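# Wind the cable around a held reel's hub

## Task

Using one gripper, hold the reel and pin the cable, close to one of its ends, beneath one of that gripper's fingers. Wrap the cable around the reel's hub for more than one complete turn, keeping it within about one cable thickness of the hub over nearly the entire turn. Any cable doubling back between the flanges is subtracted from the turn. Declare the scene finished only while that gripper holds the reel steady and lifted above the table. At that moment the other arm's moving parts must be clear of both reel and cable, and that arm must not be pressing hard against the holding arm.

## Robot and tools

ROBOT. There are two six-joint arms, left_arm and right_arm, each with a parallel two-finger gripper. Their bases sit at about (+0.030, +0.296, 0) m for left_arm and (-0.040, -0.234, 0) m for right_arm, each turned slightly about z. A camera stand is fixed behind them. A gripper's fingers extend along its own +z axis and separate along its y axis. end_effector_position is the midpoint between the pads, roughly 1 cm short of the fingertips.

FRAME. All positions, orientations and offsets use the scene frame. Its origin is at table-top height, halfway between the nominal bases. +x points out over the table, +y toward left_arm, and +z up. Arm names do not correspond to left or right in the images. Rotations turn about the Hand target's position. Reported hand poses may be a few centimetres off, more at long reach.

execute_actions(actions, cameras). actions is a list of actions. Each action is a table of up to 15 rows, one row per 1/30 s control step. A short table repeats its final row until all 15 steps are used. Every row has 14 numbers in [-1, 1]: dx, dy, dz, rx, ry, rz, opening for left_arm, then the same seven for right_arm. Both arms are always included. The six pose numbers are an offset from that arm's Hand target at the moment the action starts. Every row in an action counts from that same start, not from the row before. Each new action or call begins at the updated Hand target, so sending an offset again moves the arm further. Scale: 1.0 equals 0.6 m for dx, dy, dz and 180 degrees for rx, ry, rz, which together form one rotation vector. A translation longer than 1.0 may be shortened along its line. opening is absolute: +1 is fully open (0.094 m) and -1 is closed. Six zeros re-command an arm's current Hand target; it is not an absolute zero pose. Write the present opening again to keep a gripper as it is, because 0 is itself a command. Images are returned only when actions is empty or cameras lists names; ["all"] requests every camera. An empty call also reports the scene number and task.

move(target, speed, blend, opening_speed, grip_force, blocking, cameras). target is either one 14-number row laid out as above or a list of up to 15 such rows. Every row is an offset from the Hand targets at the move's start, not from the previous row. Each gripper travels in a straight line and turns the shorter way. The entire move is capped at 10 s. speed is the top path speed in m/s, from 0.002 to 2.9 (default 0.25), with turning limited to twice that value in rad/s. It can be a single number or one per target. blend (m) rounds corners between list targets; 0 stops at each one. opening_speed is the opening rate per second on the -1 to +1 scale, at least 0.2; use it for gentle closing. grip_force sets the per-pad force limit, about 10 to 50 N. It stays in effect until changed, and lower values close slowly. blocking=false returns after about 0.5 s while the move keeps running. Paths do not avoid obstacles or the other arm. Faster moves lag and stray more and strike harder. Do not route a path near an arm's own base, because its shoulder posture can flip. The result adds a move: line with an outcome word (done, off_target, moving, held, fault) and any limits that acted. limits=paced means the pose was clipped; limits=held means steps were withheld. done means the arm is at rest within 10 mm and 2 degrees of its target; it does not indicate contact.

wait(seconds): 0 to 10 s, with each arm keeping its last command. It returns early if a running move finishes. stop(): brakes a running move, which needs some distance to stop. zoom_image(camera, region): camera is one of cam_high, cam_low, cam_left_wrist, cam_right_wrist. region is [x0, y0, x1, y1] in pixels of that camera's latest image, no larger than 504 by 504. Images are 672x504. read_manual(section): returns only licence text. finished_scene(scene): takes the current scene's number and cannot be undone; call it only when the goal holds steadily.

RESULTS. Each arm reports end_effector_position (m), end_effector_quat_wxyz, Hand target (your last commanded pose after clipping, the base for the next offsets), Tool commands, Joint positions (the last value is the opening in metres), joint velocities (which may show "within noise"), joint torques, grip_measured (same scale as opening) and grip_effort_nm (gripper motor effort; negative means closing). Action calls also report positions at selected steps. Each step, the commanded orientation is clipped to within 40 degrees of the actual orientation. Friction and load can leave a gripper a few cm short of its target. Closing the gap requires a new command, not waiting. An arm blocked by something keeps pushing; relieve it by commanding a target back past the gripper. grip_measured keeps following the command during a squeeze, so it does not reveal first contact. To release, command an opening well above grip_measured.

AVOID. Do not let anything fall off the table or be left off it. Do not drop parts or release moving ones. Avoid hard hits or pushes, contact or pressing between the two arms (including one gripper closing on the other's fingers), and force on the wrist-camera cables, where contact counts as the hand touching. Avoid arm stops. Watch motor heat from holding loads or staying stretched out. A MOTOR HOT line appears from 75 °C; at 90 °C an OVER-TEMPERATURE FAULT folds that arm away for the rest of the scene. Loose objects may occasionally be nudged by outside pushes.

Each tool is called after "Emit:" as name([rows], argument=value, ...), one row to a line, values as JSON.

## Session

Scene 1 was solved. Now scene 2.

Emit:
execute_actions(actions=[])

Scene clock: 0.00 s.
left_arm: end_effector_position=(+0.4055, +0.3366, +0.1194) grip_measured=+1.000 grip_effort_nm=n/a end_effector_quat_wxyz=(+0.612, -0.131, +0.765, +0.151) | right_arm: end_effector_position=(+0.3645, -0.1912, +0.1284) grip_measured=+1.000 grip_effort_nm=n/a end_effector_quat_wxyz=(+0.604, -0.078, +0.792, +0.038)
Joint positions: left_arm=[-0.151 1.517 0.303 0.972 -0.541 -0.054 0.094] | right_arm=[0.03 1.477 0.408 0.797 -0.097 -0.063 0.094]
Joint velocities: within noise
Joint torques (N m): no reading
Heat: left arm: 35 °C; right arm: 30 °C.
Hand target: left_arm +0.4070, +0.3367, +0.1242; +0.617, -0.134, +0.761, +0.150 | right_arm +0.3658, -0.1910, +0.1323; +0.607, -0.078, +0.790, +0.038
Tool commands: left_gripper/opening=+1.0 right_gripper/opening=+1.0

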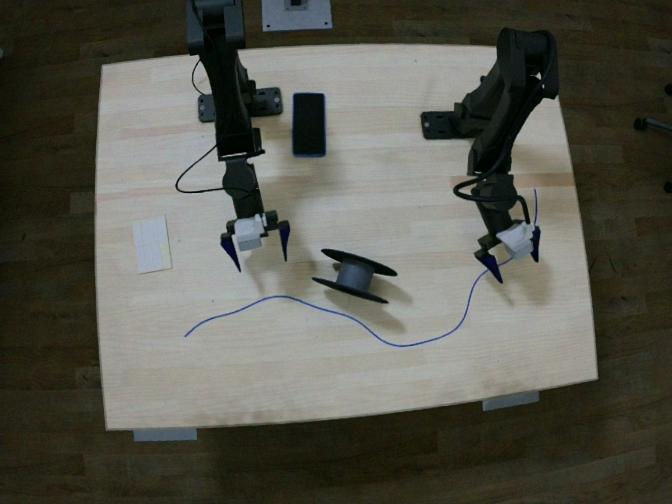

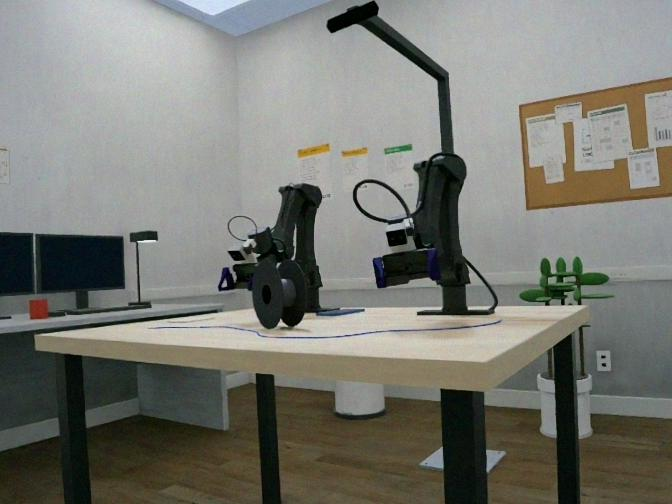

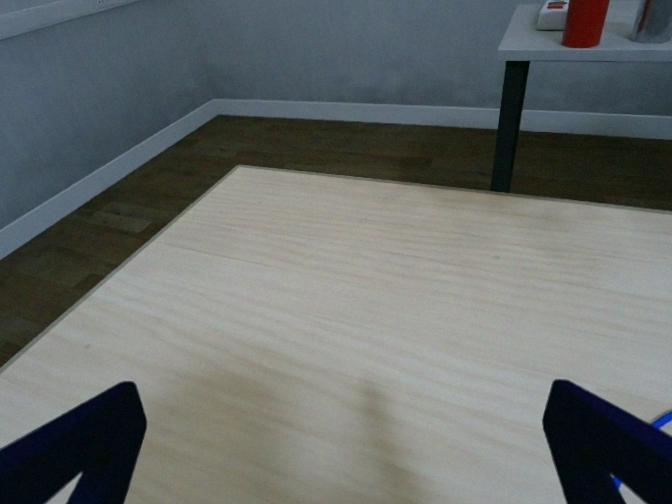

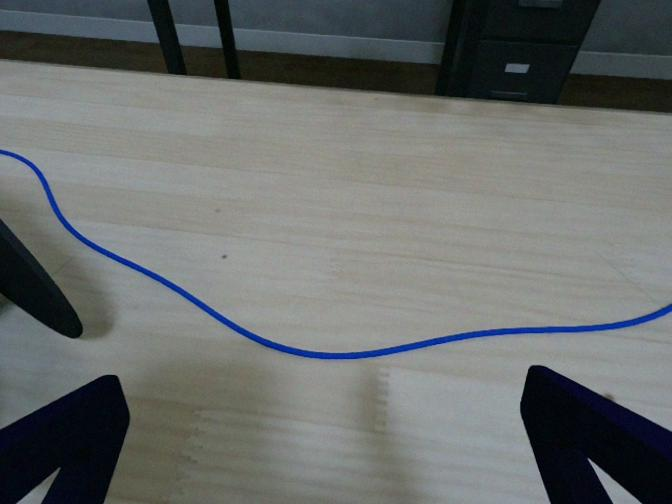

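Emit:
zoom_image(camera="cam_high", region=[440, 150, 600, 310])

Emit:
zoom_image(camera="cam_high", region=[280, 220, 430, 330])

Scaled by 3.150.

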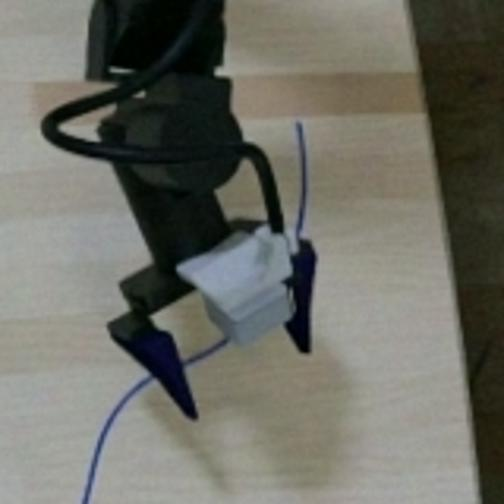

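Scaled by 3.360.

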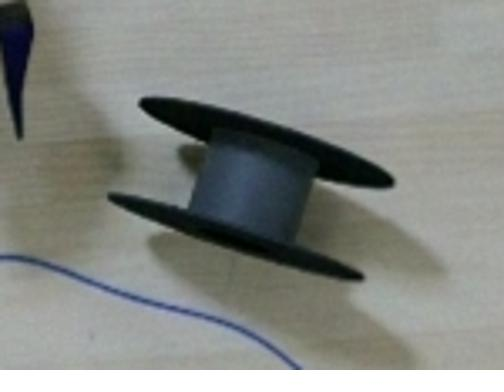

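Emit:
move(target=[-0.1617, 0.1722, -0.0237, -0.0666, 0.437, -0.1392, 1.0, 0.0, 0.1433, -0.037, 0.028, -0.0148, 0.3457, 0.3], speed=0.25, cameras=["all"])

Scene clock: 445.83 s.
left_arm: end_effector_position=(+0.3069, +0.4355, +0.1089) grip_measured=+1.000 grip_effort_nm=0.00 end_effector_quat_wxyz=(+0.004, +0.085, +0.996, -0.001) | right_arm: end_effector_position=(+0.3653, -0.1093, +0.1069) grip_measured=+0.303 grip_effort_nm=-0.15 end_effector_quat_wxyz=(+0.524, -0.444, +0.628, +0.366)
Joint positions: left_arm=[0.46 1.714 1.392 -1.244 0.007 0.638 0.094] | right_arm=[-0.154 1.945 0.915 0.329 -1.283 -0.686 0.061]
Joint torques (N m): left_arm=[0.43 -5.9 8.08 0.13 -0.09 0.07] | right_arm=[0.77 -7.01 7.56 1.25 -0.51 -0.09]
Heat: left arm: 39 °C; right arm: 40 °C.
Hand target: left_arm +0.3100, +0.4401, +0.1100; +0.000, +0.087, +0.996, +0.000 | right_arm +0.3658, -0.1050, +0.1102; +0.520, -0.451, +0.620, +0.377
Off the commanded pose: left_arm 0.006 m, 1 deg | right_arm 0.005 m, 2 deg.
move: done

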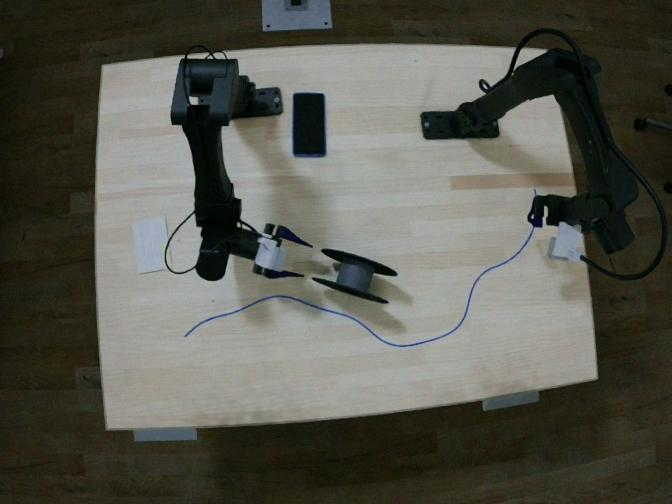

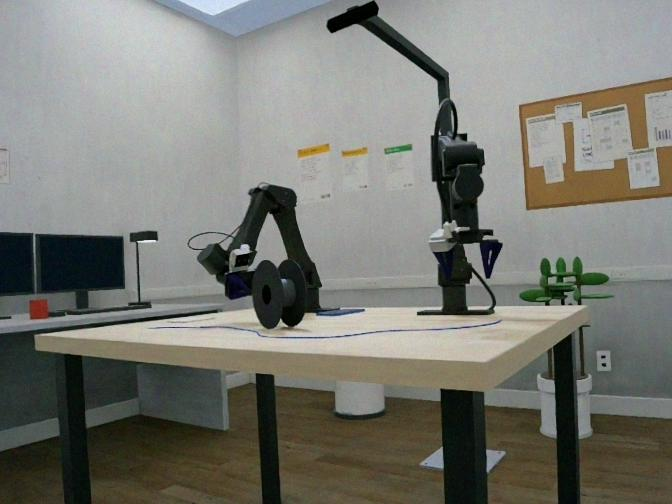

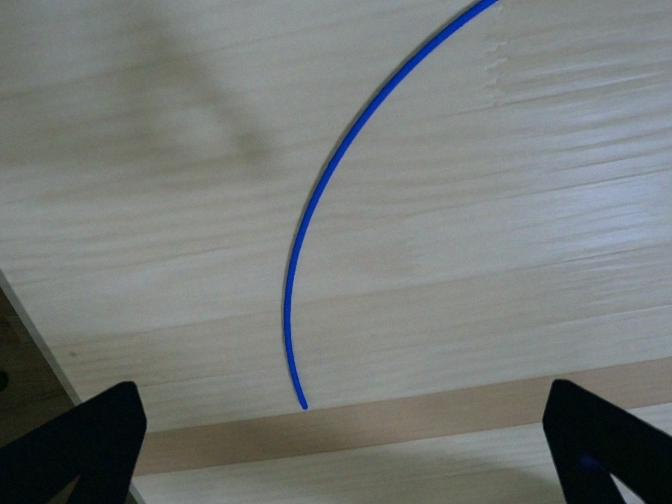

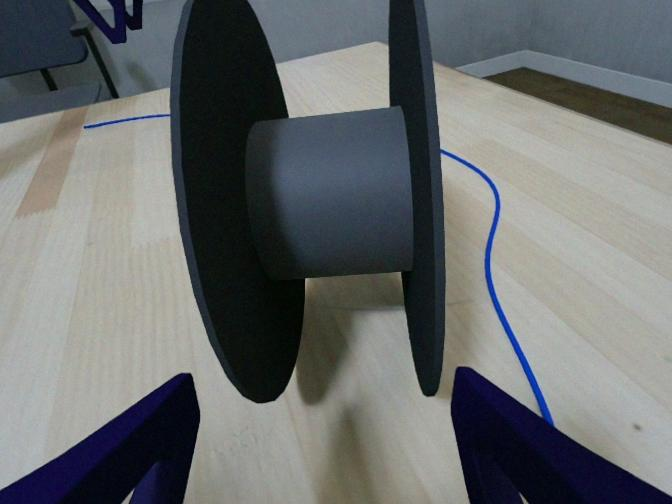

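Emit:
move([
  [0.025, 0.0033, -0.1, 0, 0, -0.1111, 0.6, 0.0675, 0.0587, 0.0027, 0, 0, 0, 0.3],
  [0.025, 0.0033, -0.169, 0, 0, -0.1111, 0.6, 0.0675, 0.0587, 0.0027, 0, 0, 0, 0.3],
], speed=[0.12, 0.06], cameras=["all"])

Scene clock: 511.27 s.
left_arm: end_effector_position=(+0.3265, +0.4441, +0.0187) grip_measured=+0.602 grip_effort_nm=-0.12 end_effector_quat_wxyz=(+0.008, +0.252, +0.968, +0.005) | right_arm: end_effector_position=(+0.4014, -0.0731, +0.1088) grip_measured=+0.303 grip_effort_nm=-0.15 end_effector_quat_wxyz=(+0.517, -0.445, +0.627, +0.376)
Joint positions: left_arm=[0.454 1.864 1.207 -0.895 0.003 0.971 0.075] | right_arm=[-0.051 2.053 1.054 0.443 -1.218 -0.517 0.061]
Joint torques (N m): left_arm=[-0.47 -6.86 4.23 0.38 -0.05 0.07] | right_arm=[0.68 -7.72 7.75 1.77 -0.31 0.07]
Heat: left arm: 34 °C; right arm: 36 °C.
Hand target: left_arm +0.3249, +0.4421, +0.0085; +0.000, +0.259, +0.966, +0.000 | right_arm +0.4063, -0.0698, +0.1118; +0.520, -0.450, +0.620, +0.377
Off the commanded pose: left_arm 0.010 m, 1 deg | right_arm 0.007 m, 1 deg.
move: done

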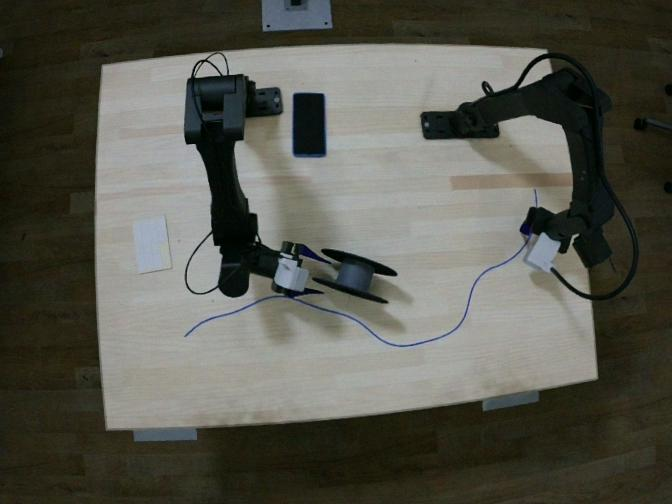

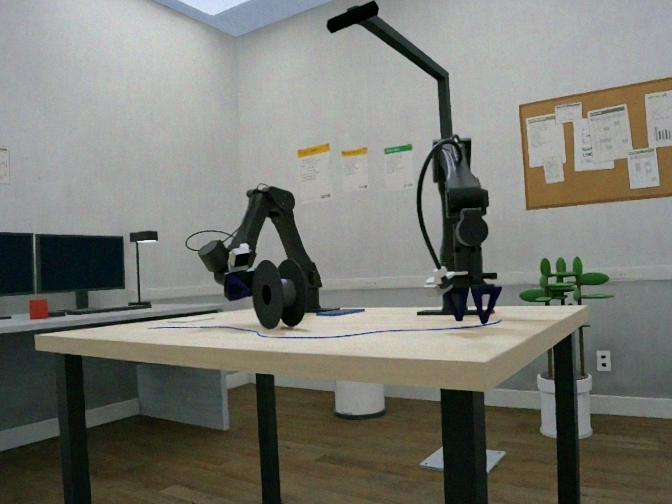

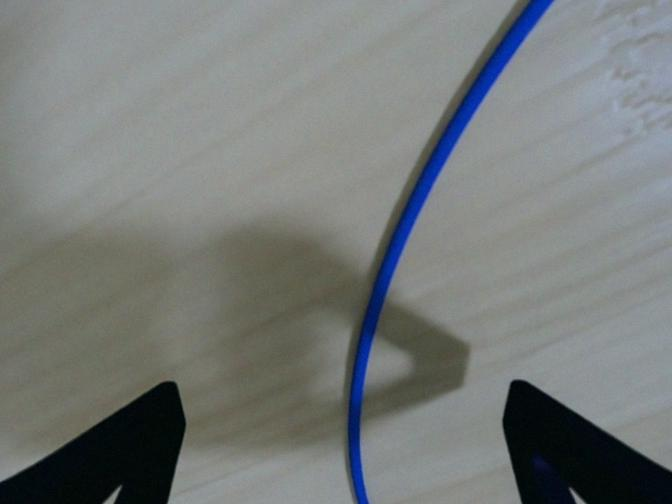

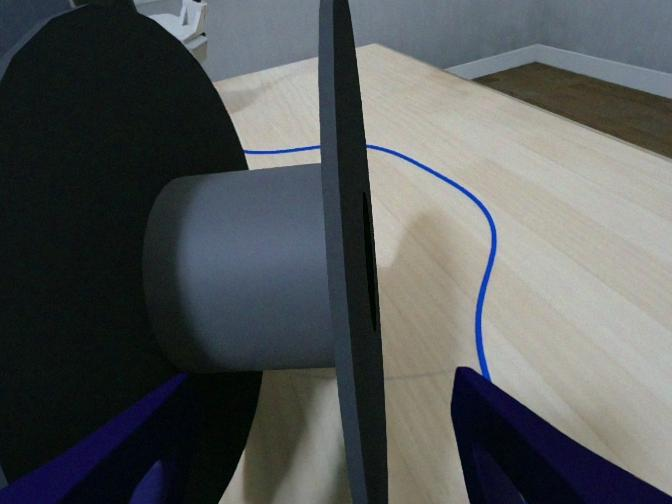

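Emit:
move(target=[0.0, 0.0, -0.018, 0, 0, 0, 0.4, 0.0267, 0.05, -0.025, -0.0068, -0.0208, 0.0039, 0.3], speed=0.05, cameras=["cam_left_wrist", "cam_right_wrist"])

Scene clock: 538.47 s.
left_arm: end_effector_position=(+0.3275, +0.4446, +0.0090) grip_measured=+0.402 grip_effort_nm=-0.12 end_effector_quat_wxyz=(+0.010, +0.252, +0.968, +0.006) | right_arm: end_effector_position=(+0.4169, -0.0430, +0.0935) grip_measured=+0.303 grip_effort_nm=-0.15 end_effector_quat_wxyz=(+0.528, -0.468, +0.611, +0.359)
Joint positions: left_arm=[0.454 1.88 1.186 -0.854 0.003 0.972 0.066] | right_arm=[0.024 2.147 1.104 0.571 -1.155 -0.493 0.061]
Joint torques (N m): left_arm=[-0.47 -6.75 4.01 0.41 -0.06 0.07] | right_arm=[0.54 -8.34 7.79 1.85 -0.25 0.06]
Heat: left arm: 33 °C; right arm: 36 °C.
Hand target: left_arm +0.3249, +0.4421, -0.0023; +0.000, +0.259, +0.966, +0.000 | right_arm +0.4223, -0.0398, +0.0968; +0.533, -0.472, +0.603, +0.359
Off the commanded pose: left_arm 0.012 m, 2 deg | right_arm 0.007 m, 1 deg.
move: off_target (left_arm)
Images, in order (width x height): cam_left_wrist 672x504, cam_right_wrist 672x504.

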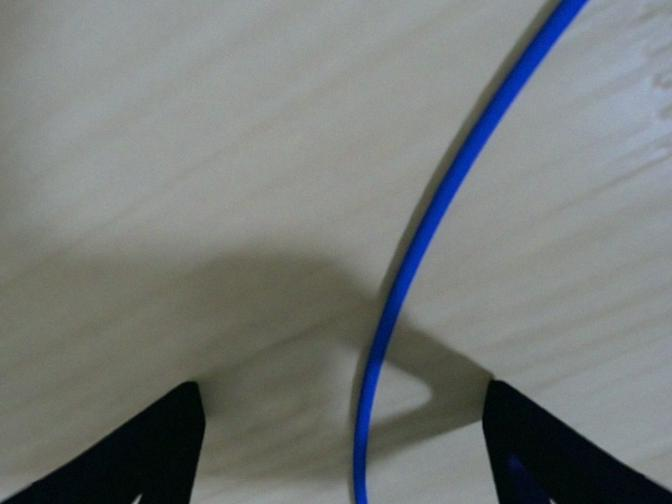

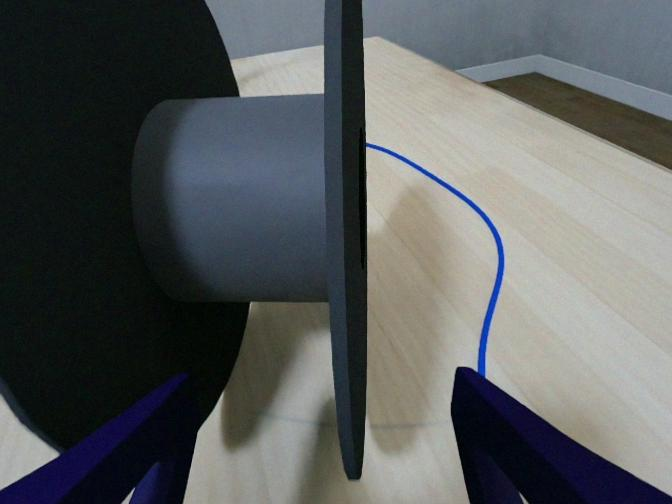

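Emit:
move(target=[0.0, 0.0, 0.0, 0, 0, 0, -1.0, 0.0, 0.0, 0.0, 0, 0, 0, 0.3], speed=0.05, grip_force=[40, 50], cameras=["cam_high", "cam_left_wrist", "cam_right_wrist"])

Scene clock: 562.77 s.
left_arm: end_effector_position=(+0.3276, +0.4446, +0.0090) grip_measured=-0.952 grip_effort_nm=-0.82 end_effector_quat_wxyz=(+0.010, +0.252, +0.968, +0.007) | right_arm: end_effector_position=(+0.4170, -0.0431, +0.0936) grip_measured=+0.303 grip_effort_nm=-0.15 end_effector_quat_wxyz=(+0.529, -0.467, +0.611, +0.359)
Joint positions: left_arm=[0.454 1.88 1.186 -0.854 0.003 0.972 0.002] | right_arm=[0.024 2.147 1.104 0.571 -1.154 -0.493 0.061]
Joint torques (N m): left_arm=[-0.47 -6.74 4.01 0.4 -0.06 0.07] | right_arm=[0.51 -8.29 7.75 1.88 -0.26 0.07]
Heat: left arm: 33 °C; right arm: 36 °C.
Hand target: left_arm +0.3249, +0.4421, -0.0023; +0.000, +0.259, +0.966, +0.000 | right_arm +0.4223, -0.0398, +0.0968; +0.533, -0.472, +0.603, +0.359
Off the commanded pose: left_arm 0.012 m, 2 deg | right_arm 0.007 m, 1 deg.
grip_force (N): 40, 50
move: off_target (left_arm)
Images, in order (width x height): cam_high 672x504, cam_left_wrist 672x504, cam_right_wrist 672x504.

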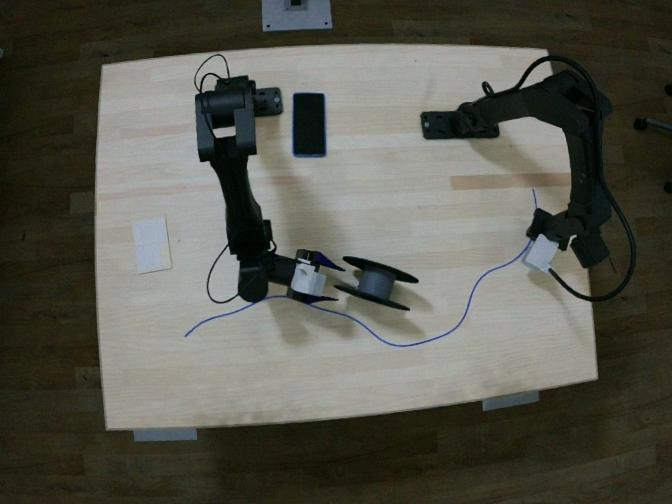

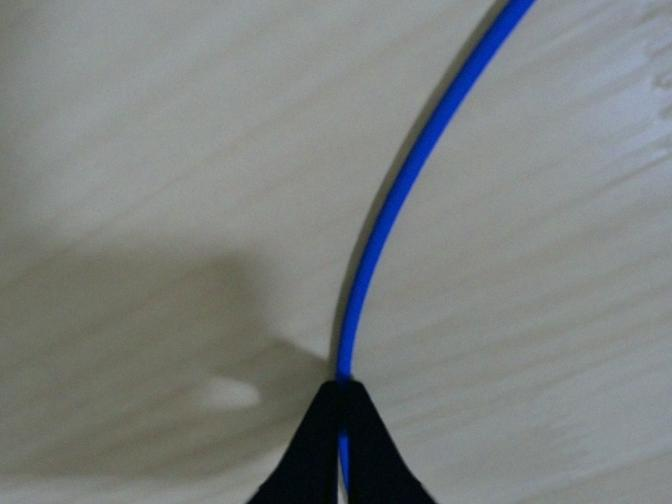

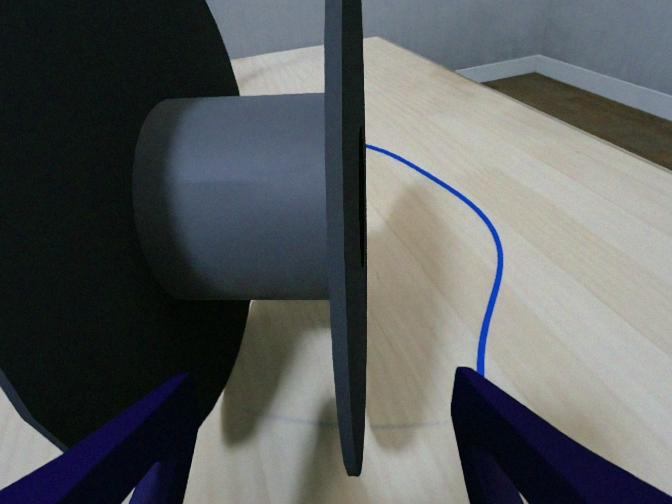

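Emit:
move([
  [0, 0, 0.1667, 0, 0, 0, -1.0, 0.0343, 0.0712, 0.0157, 0, 0, 0, 0.0],
  [0.0585, -0.2368, 0.4538, -0.2388, -0.3748, -0.0231, -1.0, 0.0343, 0.0712, 0.0157, 0, 0, 0, 0.0],
  [0.1335, -0.6868, 0.5038, -0.2388, -0.3748, -0.0231, -1.0, 0.0343, 0.0712, 0.0157, 0, 0, 0, 0.0],
], speed=[0.1, 0.25, 0.25], blend=[0.04, 0.04, 0], cameras=["all"])

Scene clock: 621.57 s.
left_arm: end_effector_position=(+0.3975, +0.0338, +0.2828) grip_measured=-0.953 grip_effort_nm=-0.85 end_effector_quat_wxyz=(+0.595, +0.241, +0.743, -0.190) | right_arm: end_effector_position=(+0.4382, -0.0012, +0.1035) grip_measured=+0.003 grip_effort_nm=-0.15 end_effector_quat_wxyz=(+0.529, -0.468, +0.610, +0.358)
Joint positions: left_arm=[-0.629 1.331 0.943 0.166 0.002 0.006 0.002] | right_arm=[0.12 2.198 1.223 0.584 -1.067 -0.406 0.047]
Joint torques (N m): left_arm=[-0.28 -4.19 9.99 1.9 -0.17 -0.1] | right_arm=[0.62 -8.88 8.1 1.95 -0.19 0.07]
Heat: left arm: 33 °C; right arm: 37 °C.
Hand target: left_arm +0.4051, +0.0300, +0.3002; +0.613, +0.231, +0.731, -0.193 | right_arm +0.4429, +0.0029, +0.1062; +0.533, -0.472, +0.604, +0.359
Off the commanded pose: left_arm 0.019 m, 3 deg | right_arm 0.007 m, 1 deg.
grip_force (N): 40, 50
move: off_target (left_arm)

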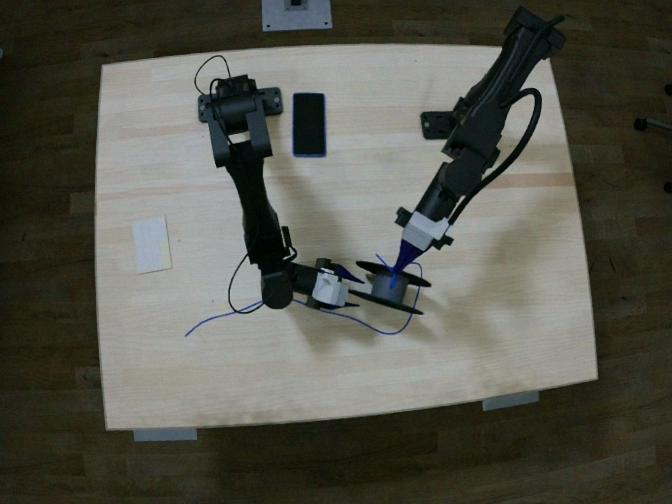

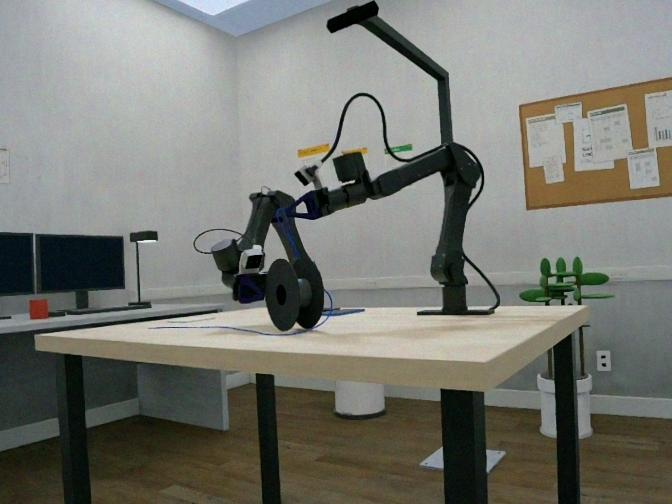

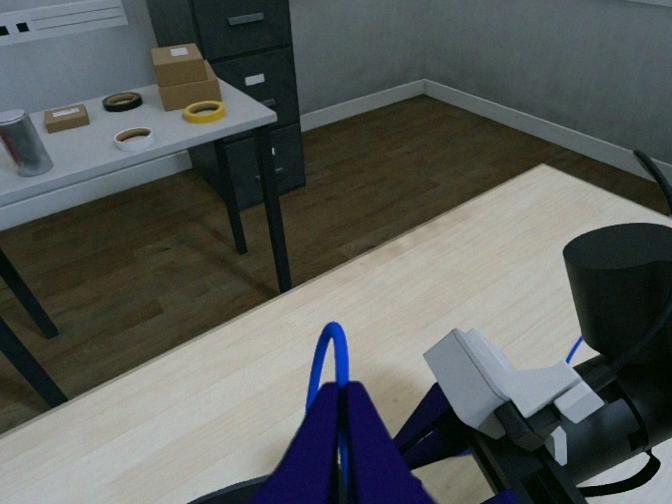

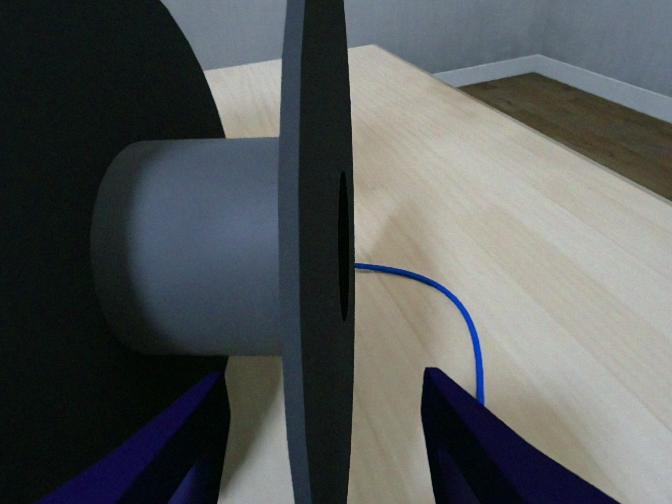

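Emit:
zoom_image(camera="cam_high", region=[310, 220, 450, 330])

Emit:
zoom_image(camera="cam_low", region=[200, 170, 380, 350])

Emit:
zoom_image(camera="cam_right_wrist", region=[60, 60, 504, 504])

Scaled by 3.600.

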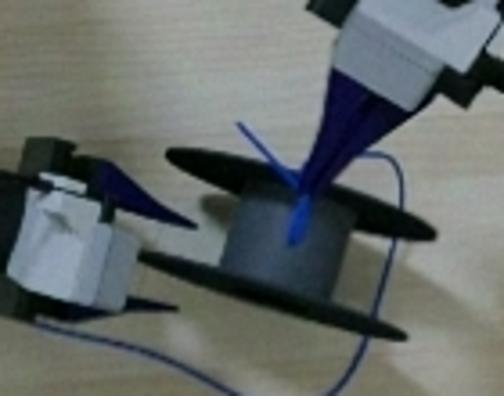

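Scaled by 2.800.

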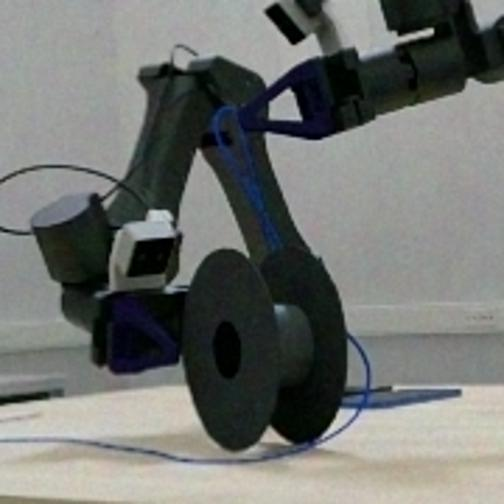

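Scaled by 1.135.

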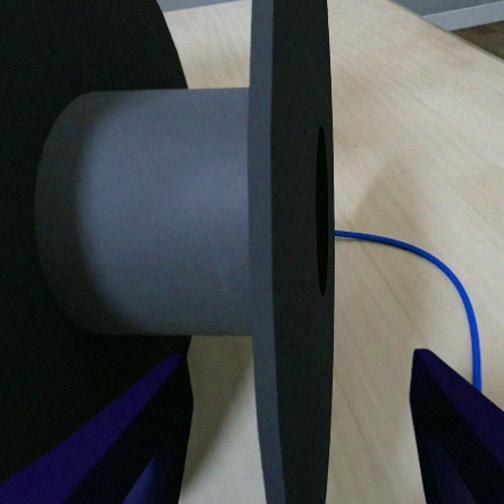

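Emit:
move(target=[0.0282, 0.003, 0.0037, 0, 0, 0.0944, -1.0, 0.0148, 0.0453, -0.0037, 0, 0, 0, 0.0], speed=0.08, cameras=["cam_high", "cam_left_wrist", "cam_right_wrist"])

Emit:
zoom_image(camera="cam_high", region=[310, 220, 450, 330])

Scene clock: 710.80 s.
left_arm: end_effector_position=(+0.4170, +0.0366, +0.2900) grip_measured=-0.953 grip_effort_nm=-0.85 end_effector_quat_wxyz=(+0.624, +0.133, +0.764, -0.095) | right_arm: end_effector_position=(+0.4474, +0.0248, +0.1009) grip_measured=+0.003 grip_effort_nm=-0.15 end_effector_quat_wxyz=(+0.528, -0.468, +0.612, +0.358)
Joint positions: left_arm=[-0.758 1.422 1.033 0.166 -0.418 -0.07 0.002] | right_arm=[0.175 2.245 1.289 0.597 -1.015 -0.367 0.047]
Joint torques (N m): left_arm=[-0.59 -4.86 9.96 1.72 -0.24 -0.13] | right_arm=[0.68 -9.21 8.25 2.04 -0.17 0.08]
Heat: left arm: 39 °C; right arm: 38 °C.
Hand target: left_arm +0.4220, +0.0318, +0.3023; +0.635, +0.120, +0.757, -0.100 | right_arm +0.4518, +0.0301, +0.1041; +0.533, -0.472, +0.603, +0.359
Off the commanded pose: left_arm 0.014 m, 2 deg | right_arm 0.008 m, 1 deg.
grip_force (N): 40, 50
move: off_target (left_arm)
Images, in order (width x height): cam_high 672x504, cam_left_wrist 672x504, cam_right_wrist 672x504.

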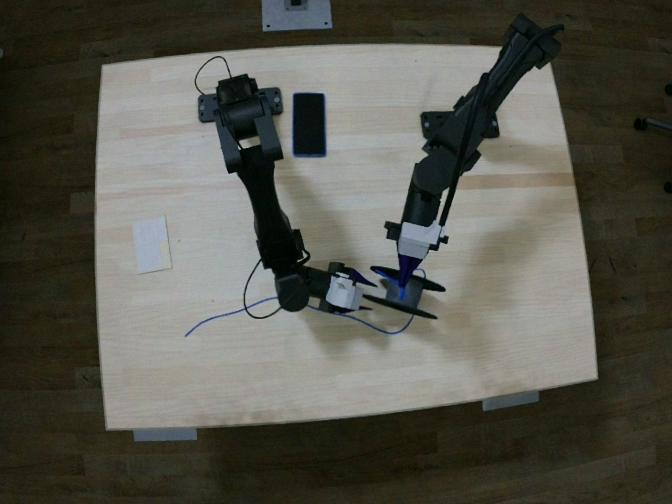

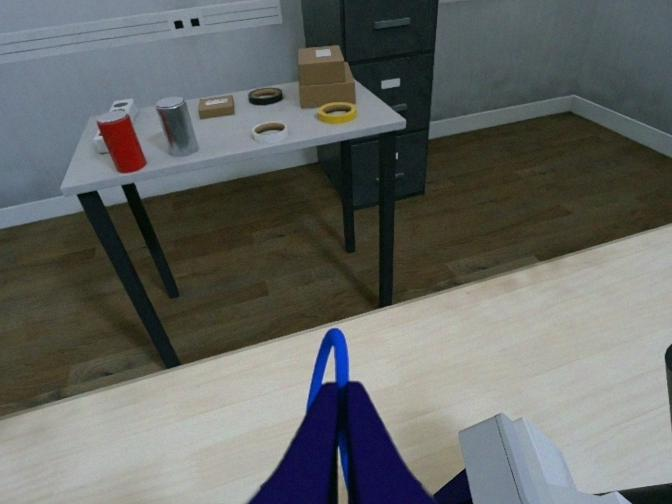

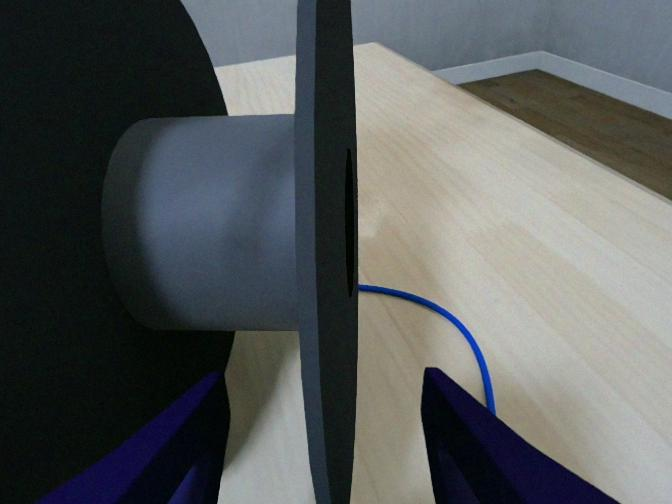

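Scaled by 3.600.

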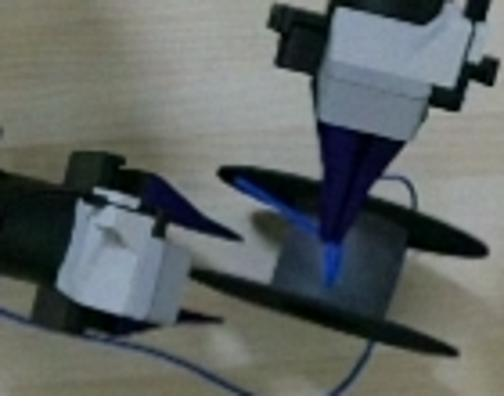

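Emit:
execute_actions(actions=[], cameras=["cam_low", "cam_high"])

Emit:
zoom_image(camera="cam_low", region=[220, 220, 340, 340])

Emit:
zoom_image(camera="cam_high", region=[330, 240, 460, 330])

Scene clock: 740.40 s.
left_arm: end_effector_position=(+0.4171, +0.0368, +0.2900) grip_measured=-0.953 grip_effort_nm=-0.85 end_effector_quat_wxyz=(+0.624, +0.133, +0.764, -0.094) | right_arm: end_effector_position=(+0.4474, +0.0248, +0.1009) grip_measured=+0.003 grip_effort_nm=-0.15 end_effector_quat_wxyz=(+0.528, -0.468, +0.612, +0.358)
Joint positions: left_arm=[-0.758 1.422 1.033 0.166 -0.418 -0.07 0.002] | right_arm=[0.175 2.245 1.289 0.597 -1.015 -0.367 0.047]
Joint velocities: within noise
Joint torques (N m): left_arm=[-0.59 -4.85 9.94 1.72 -0.23 -0.13] | right_arm=[0.77 -9.18 8.27 2.03 -0.17 0.07]
Heat: left arm: 39 °C; right arm: 36 °C.
Hand target: left_arm +0.4220, +0.0319, +0.3023; +0.635, +0.120, +0.757, -0.100 | right_arm +0.4518, +0.0301, +0.1041; +0.533, -0.472, +0.603, +0.359
Tool commands: left_gripper/opening=-1.0 right_gripper/opening=+0.0
Off the commanded pose: left_arm 0.014 m, 2 deg | right_arm 0.008 m, 1 deg.
grip_force (N): 40, 50
Images, in order (width x height): cam_high 672x504, cam_low 672x504.

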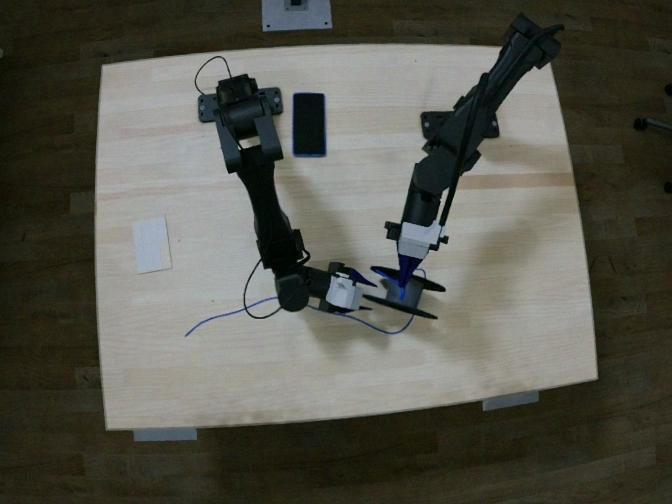

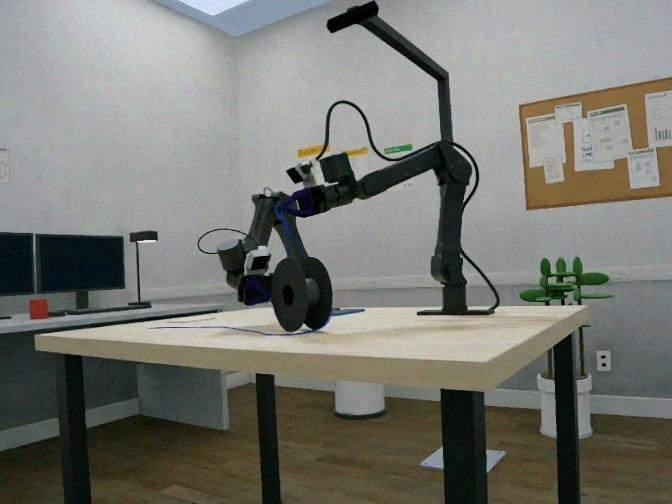

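Scaled by 4.200.

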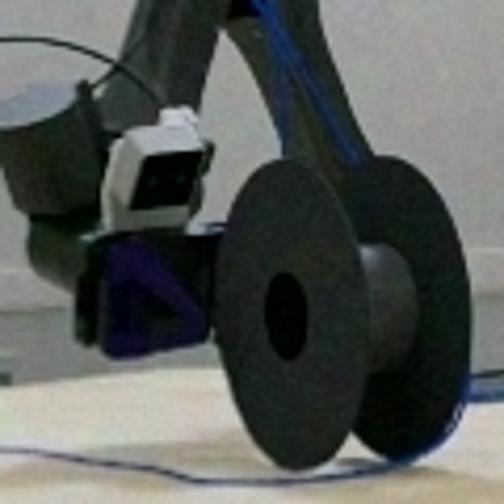

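Scaled by 3.877.

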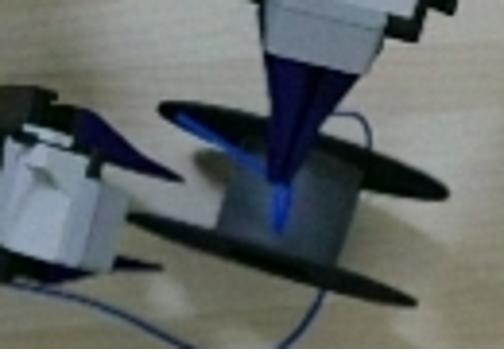

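Emit:
move(target=[0, 0, 0, 0, 0, 0, -1.0, 0.0104, 0.0313, -0.005, 0, 0, 0, 0.0], speed=0.04, cameras=["cam_high", "cam_right_wrist"])

Emit:
zoom_image(camera="cam_high", region=[330, 240, 460, 330])

Scene clock: 758.10 s.
left_arm: end_effector_position=(+0.4171, +0.0368, +0.2900) grip_measured=-0.953 grip_effort_nm=-0.85 end_effector_quat_wxyz=(+0.624, +0.133, +0.764, -0.094) | right_arm: end_effector_position=(+0.4529, +0.0447, +0.0977) grip_measured=+0.003 grip_effort_nm=-0.15 end_effector_quat_wxyz=(+0.527, -0.469, +0.611, +0.359)
Joint positions: left_arm=[-0.758 1.422 1.033 0.166 -0.418 -0.07 0.002] | right_arm=[0.215 2.285 1.341 0.602 -0.981 -0.344 0.047]
Joint torques (N m): left_arm=[-0.59 -4.86 9.95 1.72 -0.24 -0.13] | right_arm=[0.51 -9.5 8.36 2.04 -0.17 0.09]
Heat: left arm: 39 °C; right arm: 36 °C.
Hand target: left_arm +0.4220, +0.0319, +0.3023; +0.635, +0.120, +0.757, -0.100 | right_arm +0.4580, +0.0489, +0.1009; +0.533, -0.472, +0.604, +0.359
Off the commanded pose: left_arm 0.014 m, 2 deg | right_arm 0.007 m, 1 deg.
grip_force (N): 40, 50
move: off_target (left_arm)
Images, in order (width x height): cam_high 672x504, cam_right_wrist 672x504.

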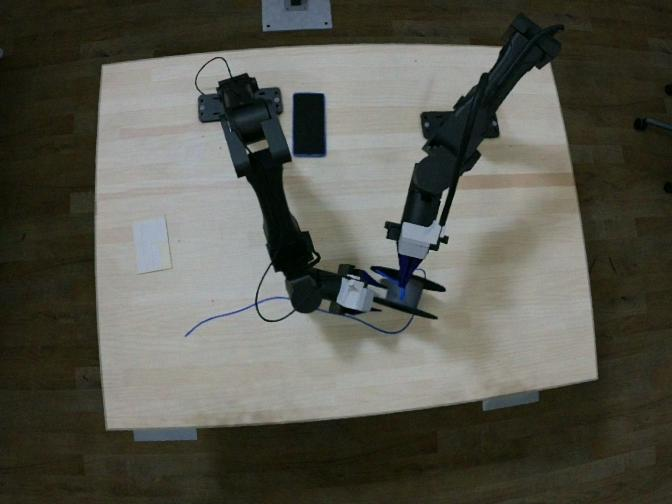

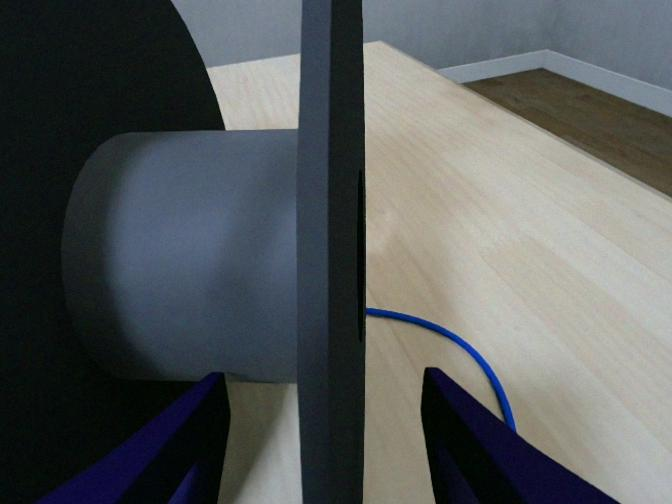

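Scaled by 3.877.

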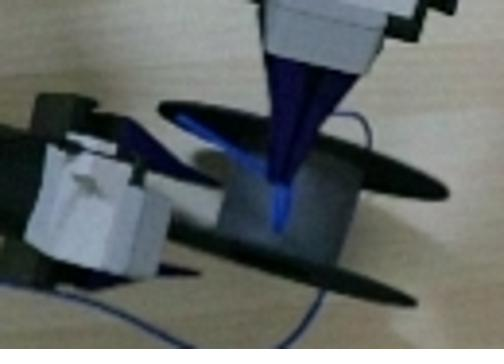

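Emit:
move(target=[-0.0017, 0.0118, -0.1289, -0.0069, -0.0211, 0, -1.0, 0, 0, 0, 0, 0, 0, 0.15], speed=0.08, cameras=["all"])

Emit:
zoom_image(camera="cam_high", region=[330, 240, 460, 330])

Scene clock: 796.43 s.
left_arm: end_effector_position=(+0.4182, +0.0358, +0.2325) grip_measured=-0.953 grip_effort_nm=-0.85 end_effector_quat_wxyz=(+0.660, +0.118, +0.733, -0.113) | right_arm: end_effector_position=(+0.4531, +0.0447, +0.0977) grip_measured=+0.147 grip_effort_nm=0.14 end_effector_quat_wxyz=(+0.527, -0.469, +0.611, +0.359)
Joint positions: left_arm=[-0.758 1.524 0.772 0.639 -0.418 -0.056 0.002] | right_arm=[0.215 2.285 1.341 0.602 -0.98 -0.344 0.054]
Joint torques (N m): left_arm=[0.53 -5.27 5.3 1.86 -0.14 0.04] | right_arm=[0.42 -9.5 8.32 2.06 -0.16 0.06]
Heat: left arm: 40 °C; right arm: 39 °C.
Hand target: left_arm +0.4210, +0.0389, +0.2251; +0.661, +0.117, +0.734, -0.105 | right_arm +0.4580, +0.0489, +0.1009; +0.533, -0.472, +0.604, +0.359
Off the commanded pose: left_arm 0.009 m, 1 deg | right_arm 0.007 m, 1 deg.
grip_force (N): 40, 50
move: done

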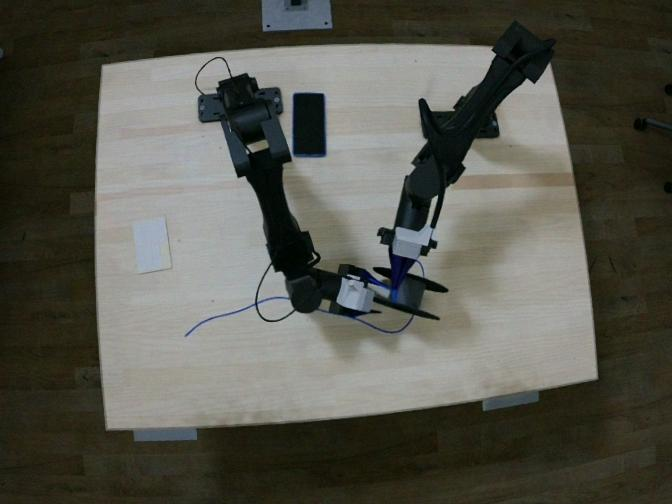

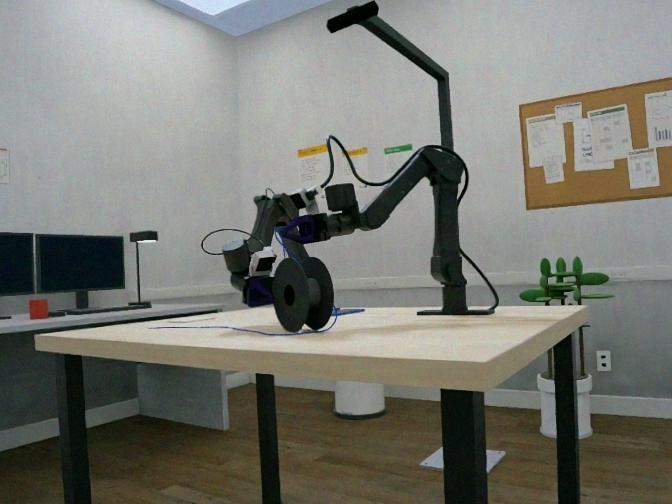

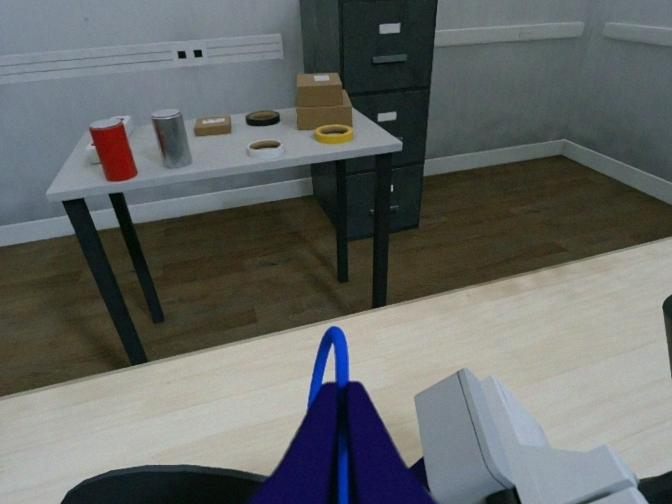

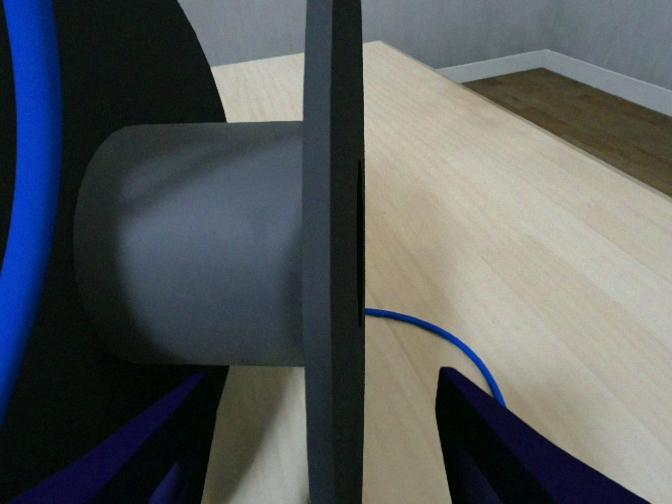

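Scaled by 3.877.

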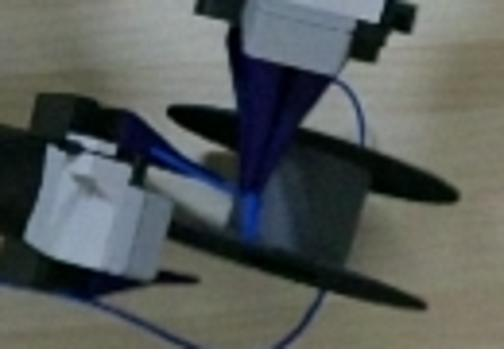

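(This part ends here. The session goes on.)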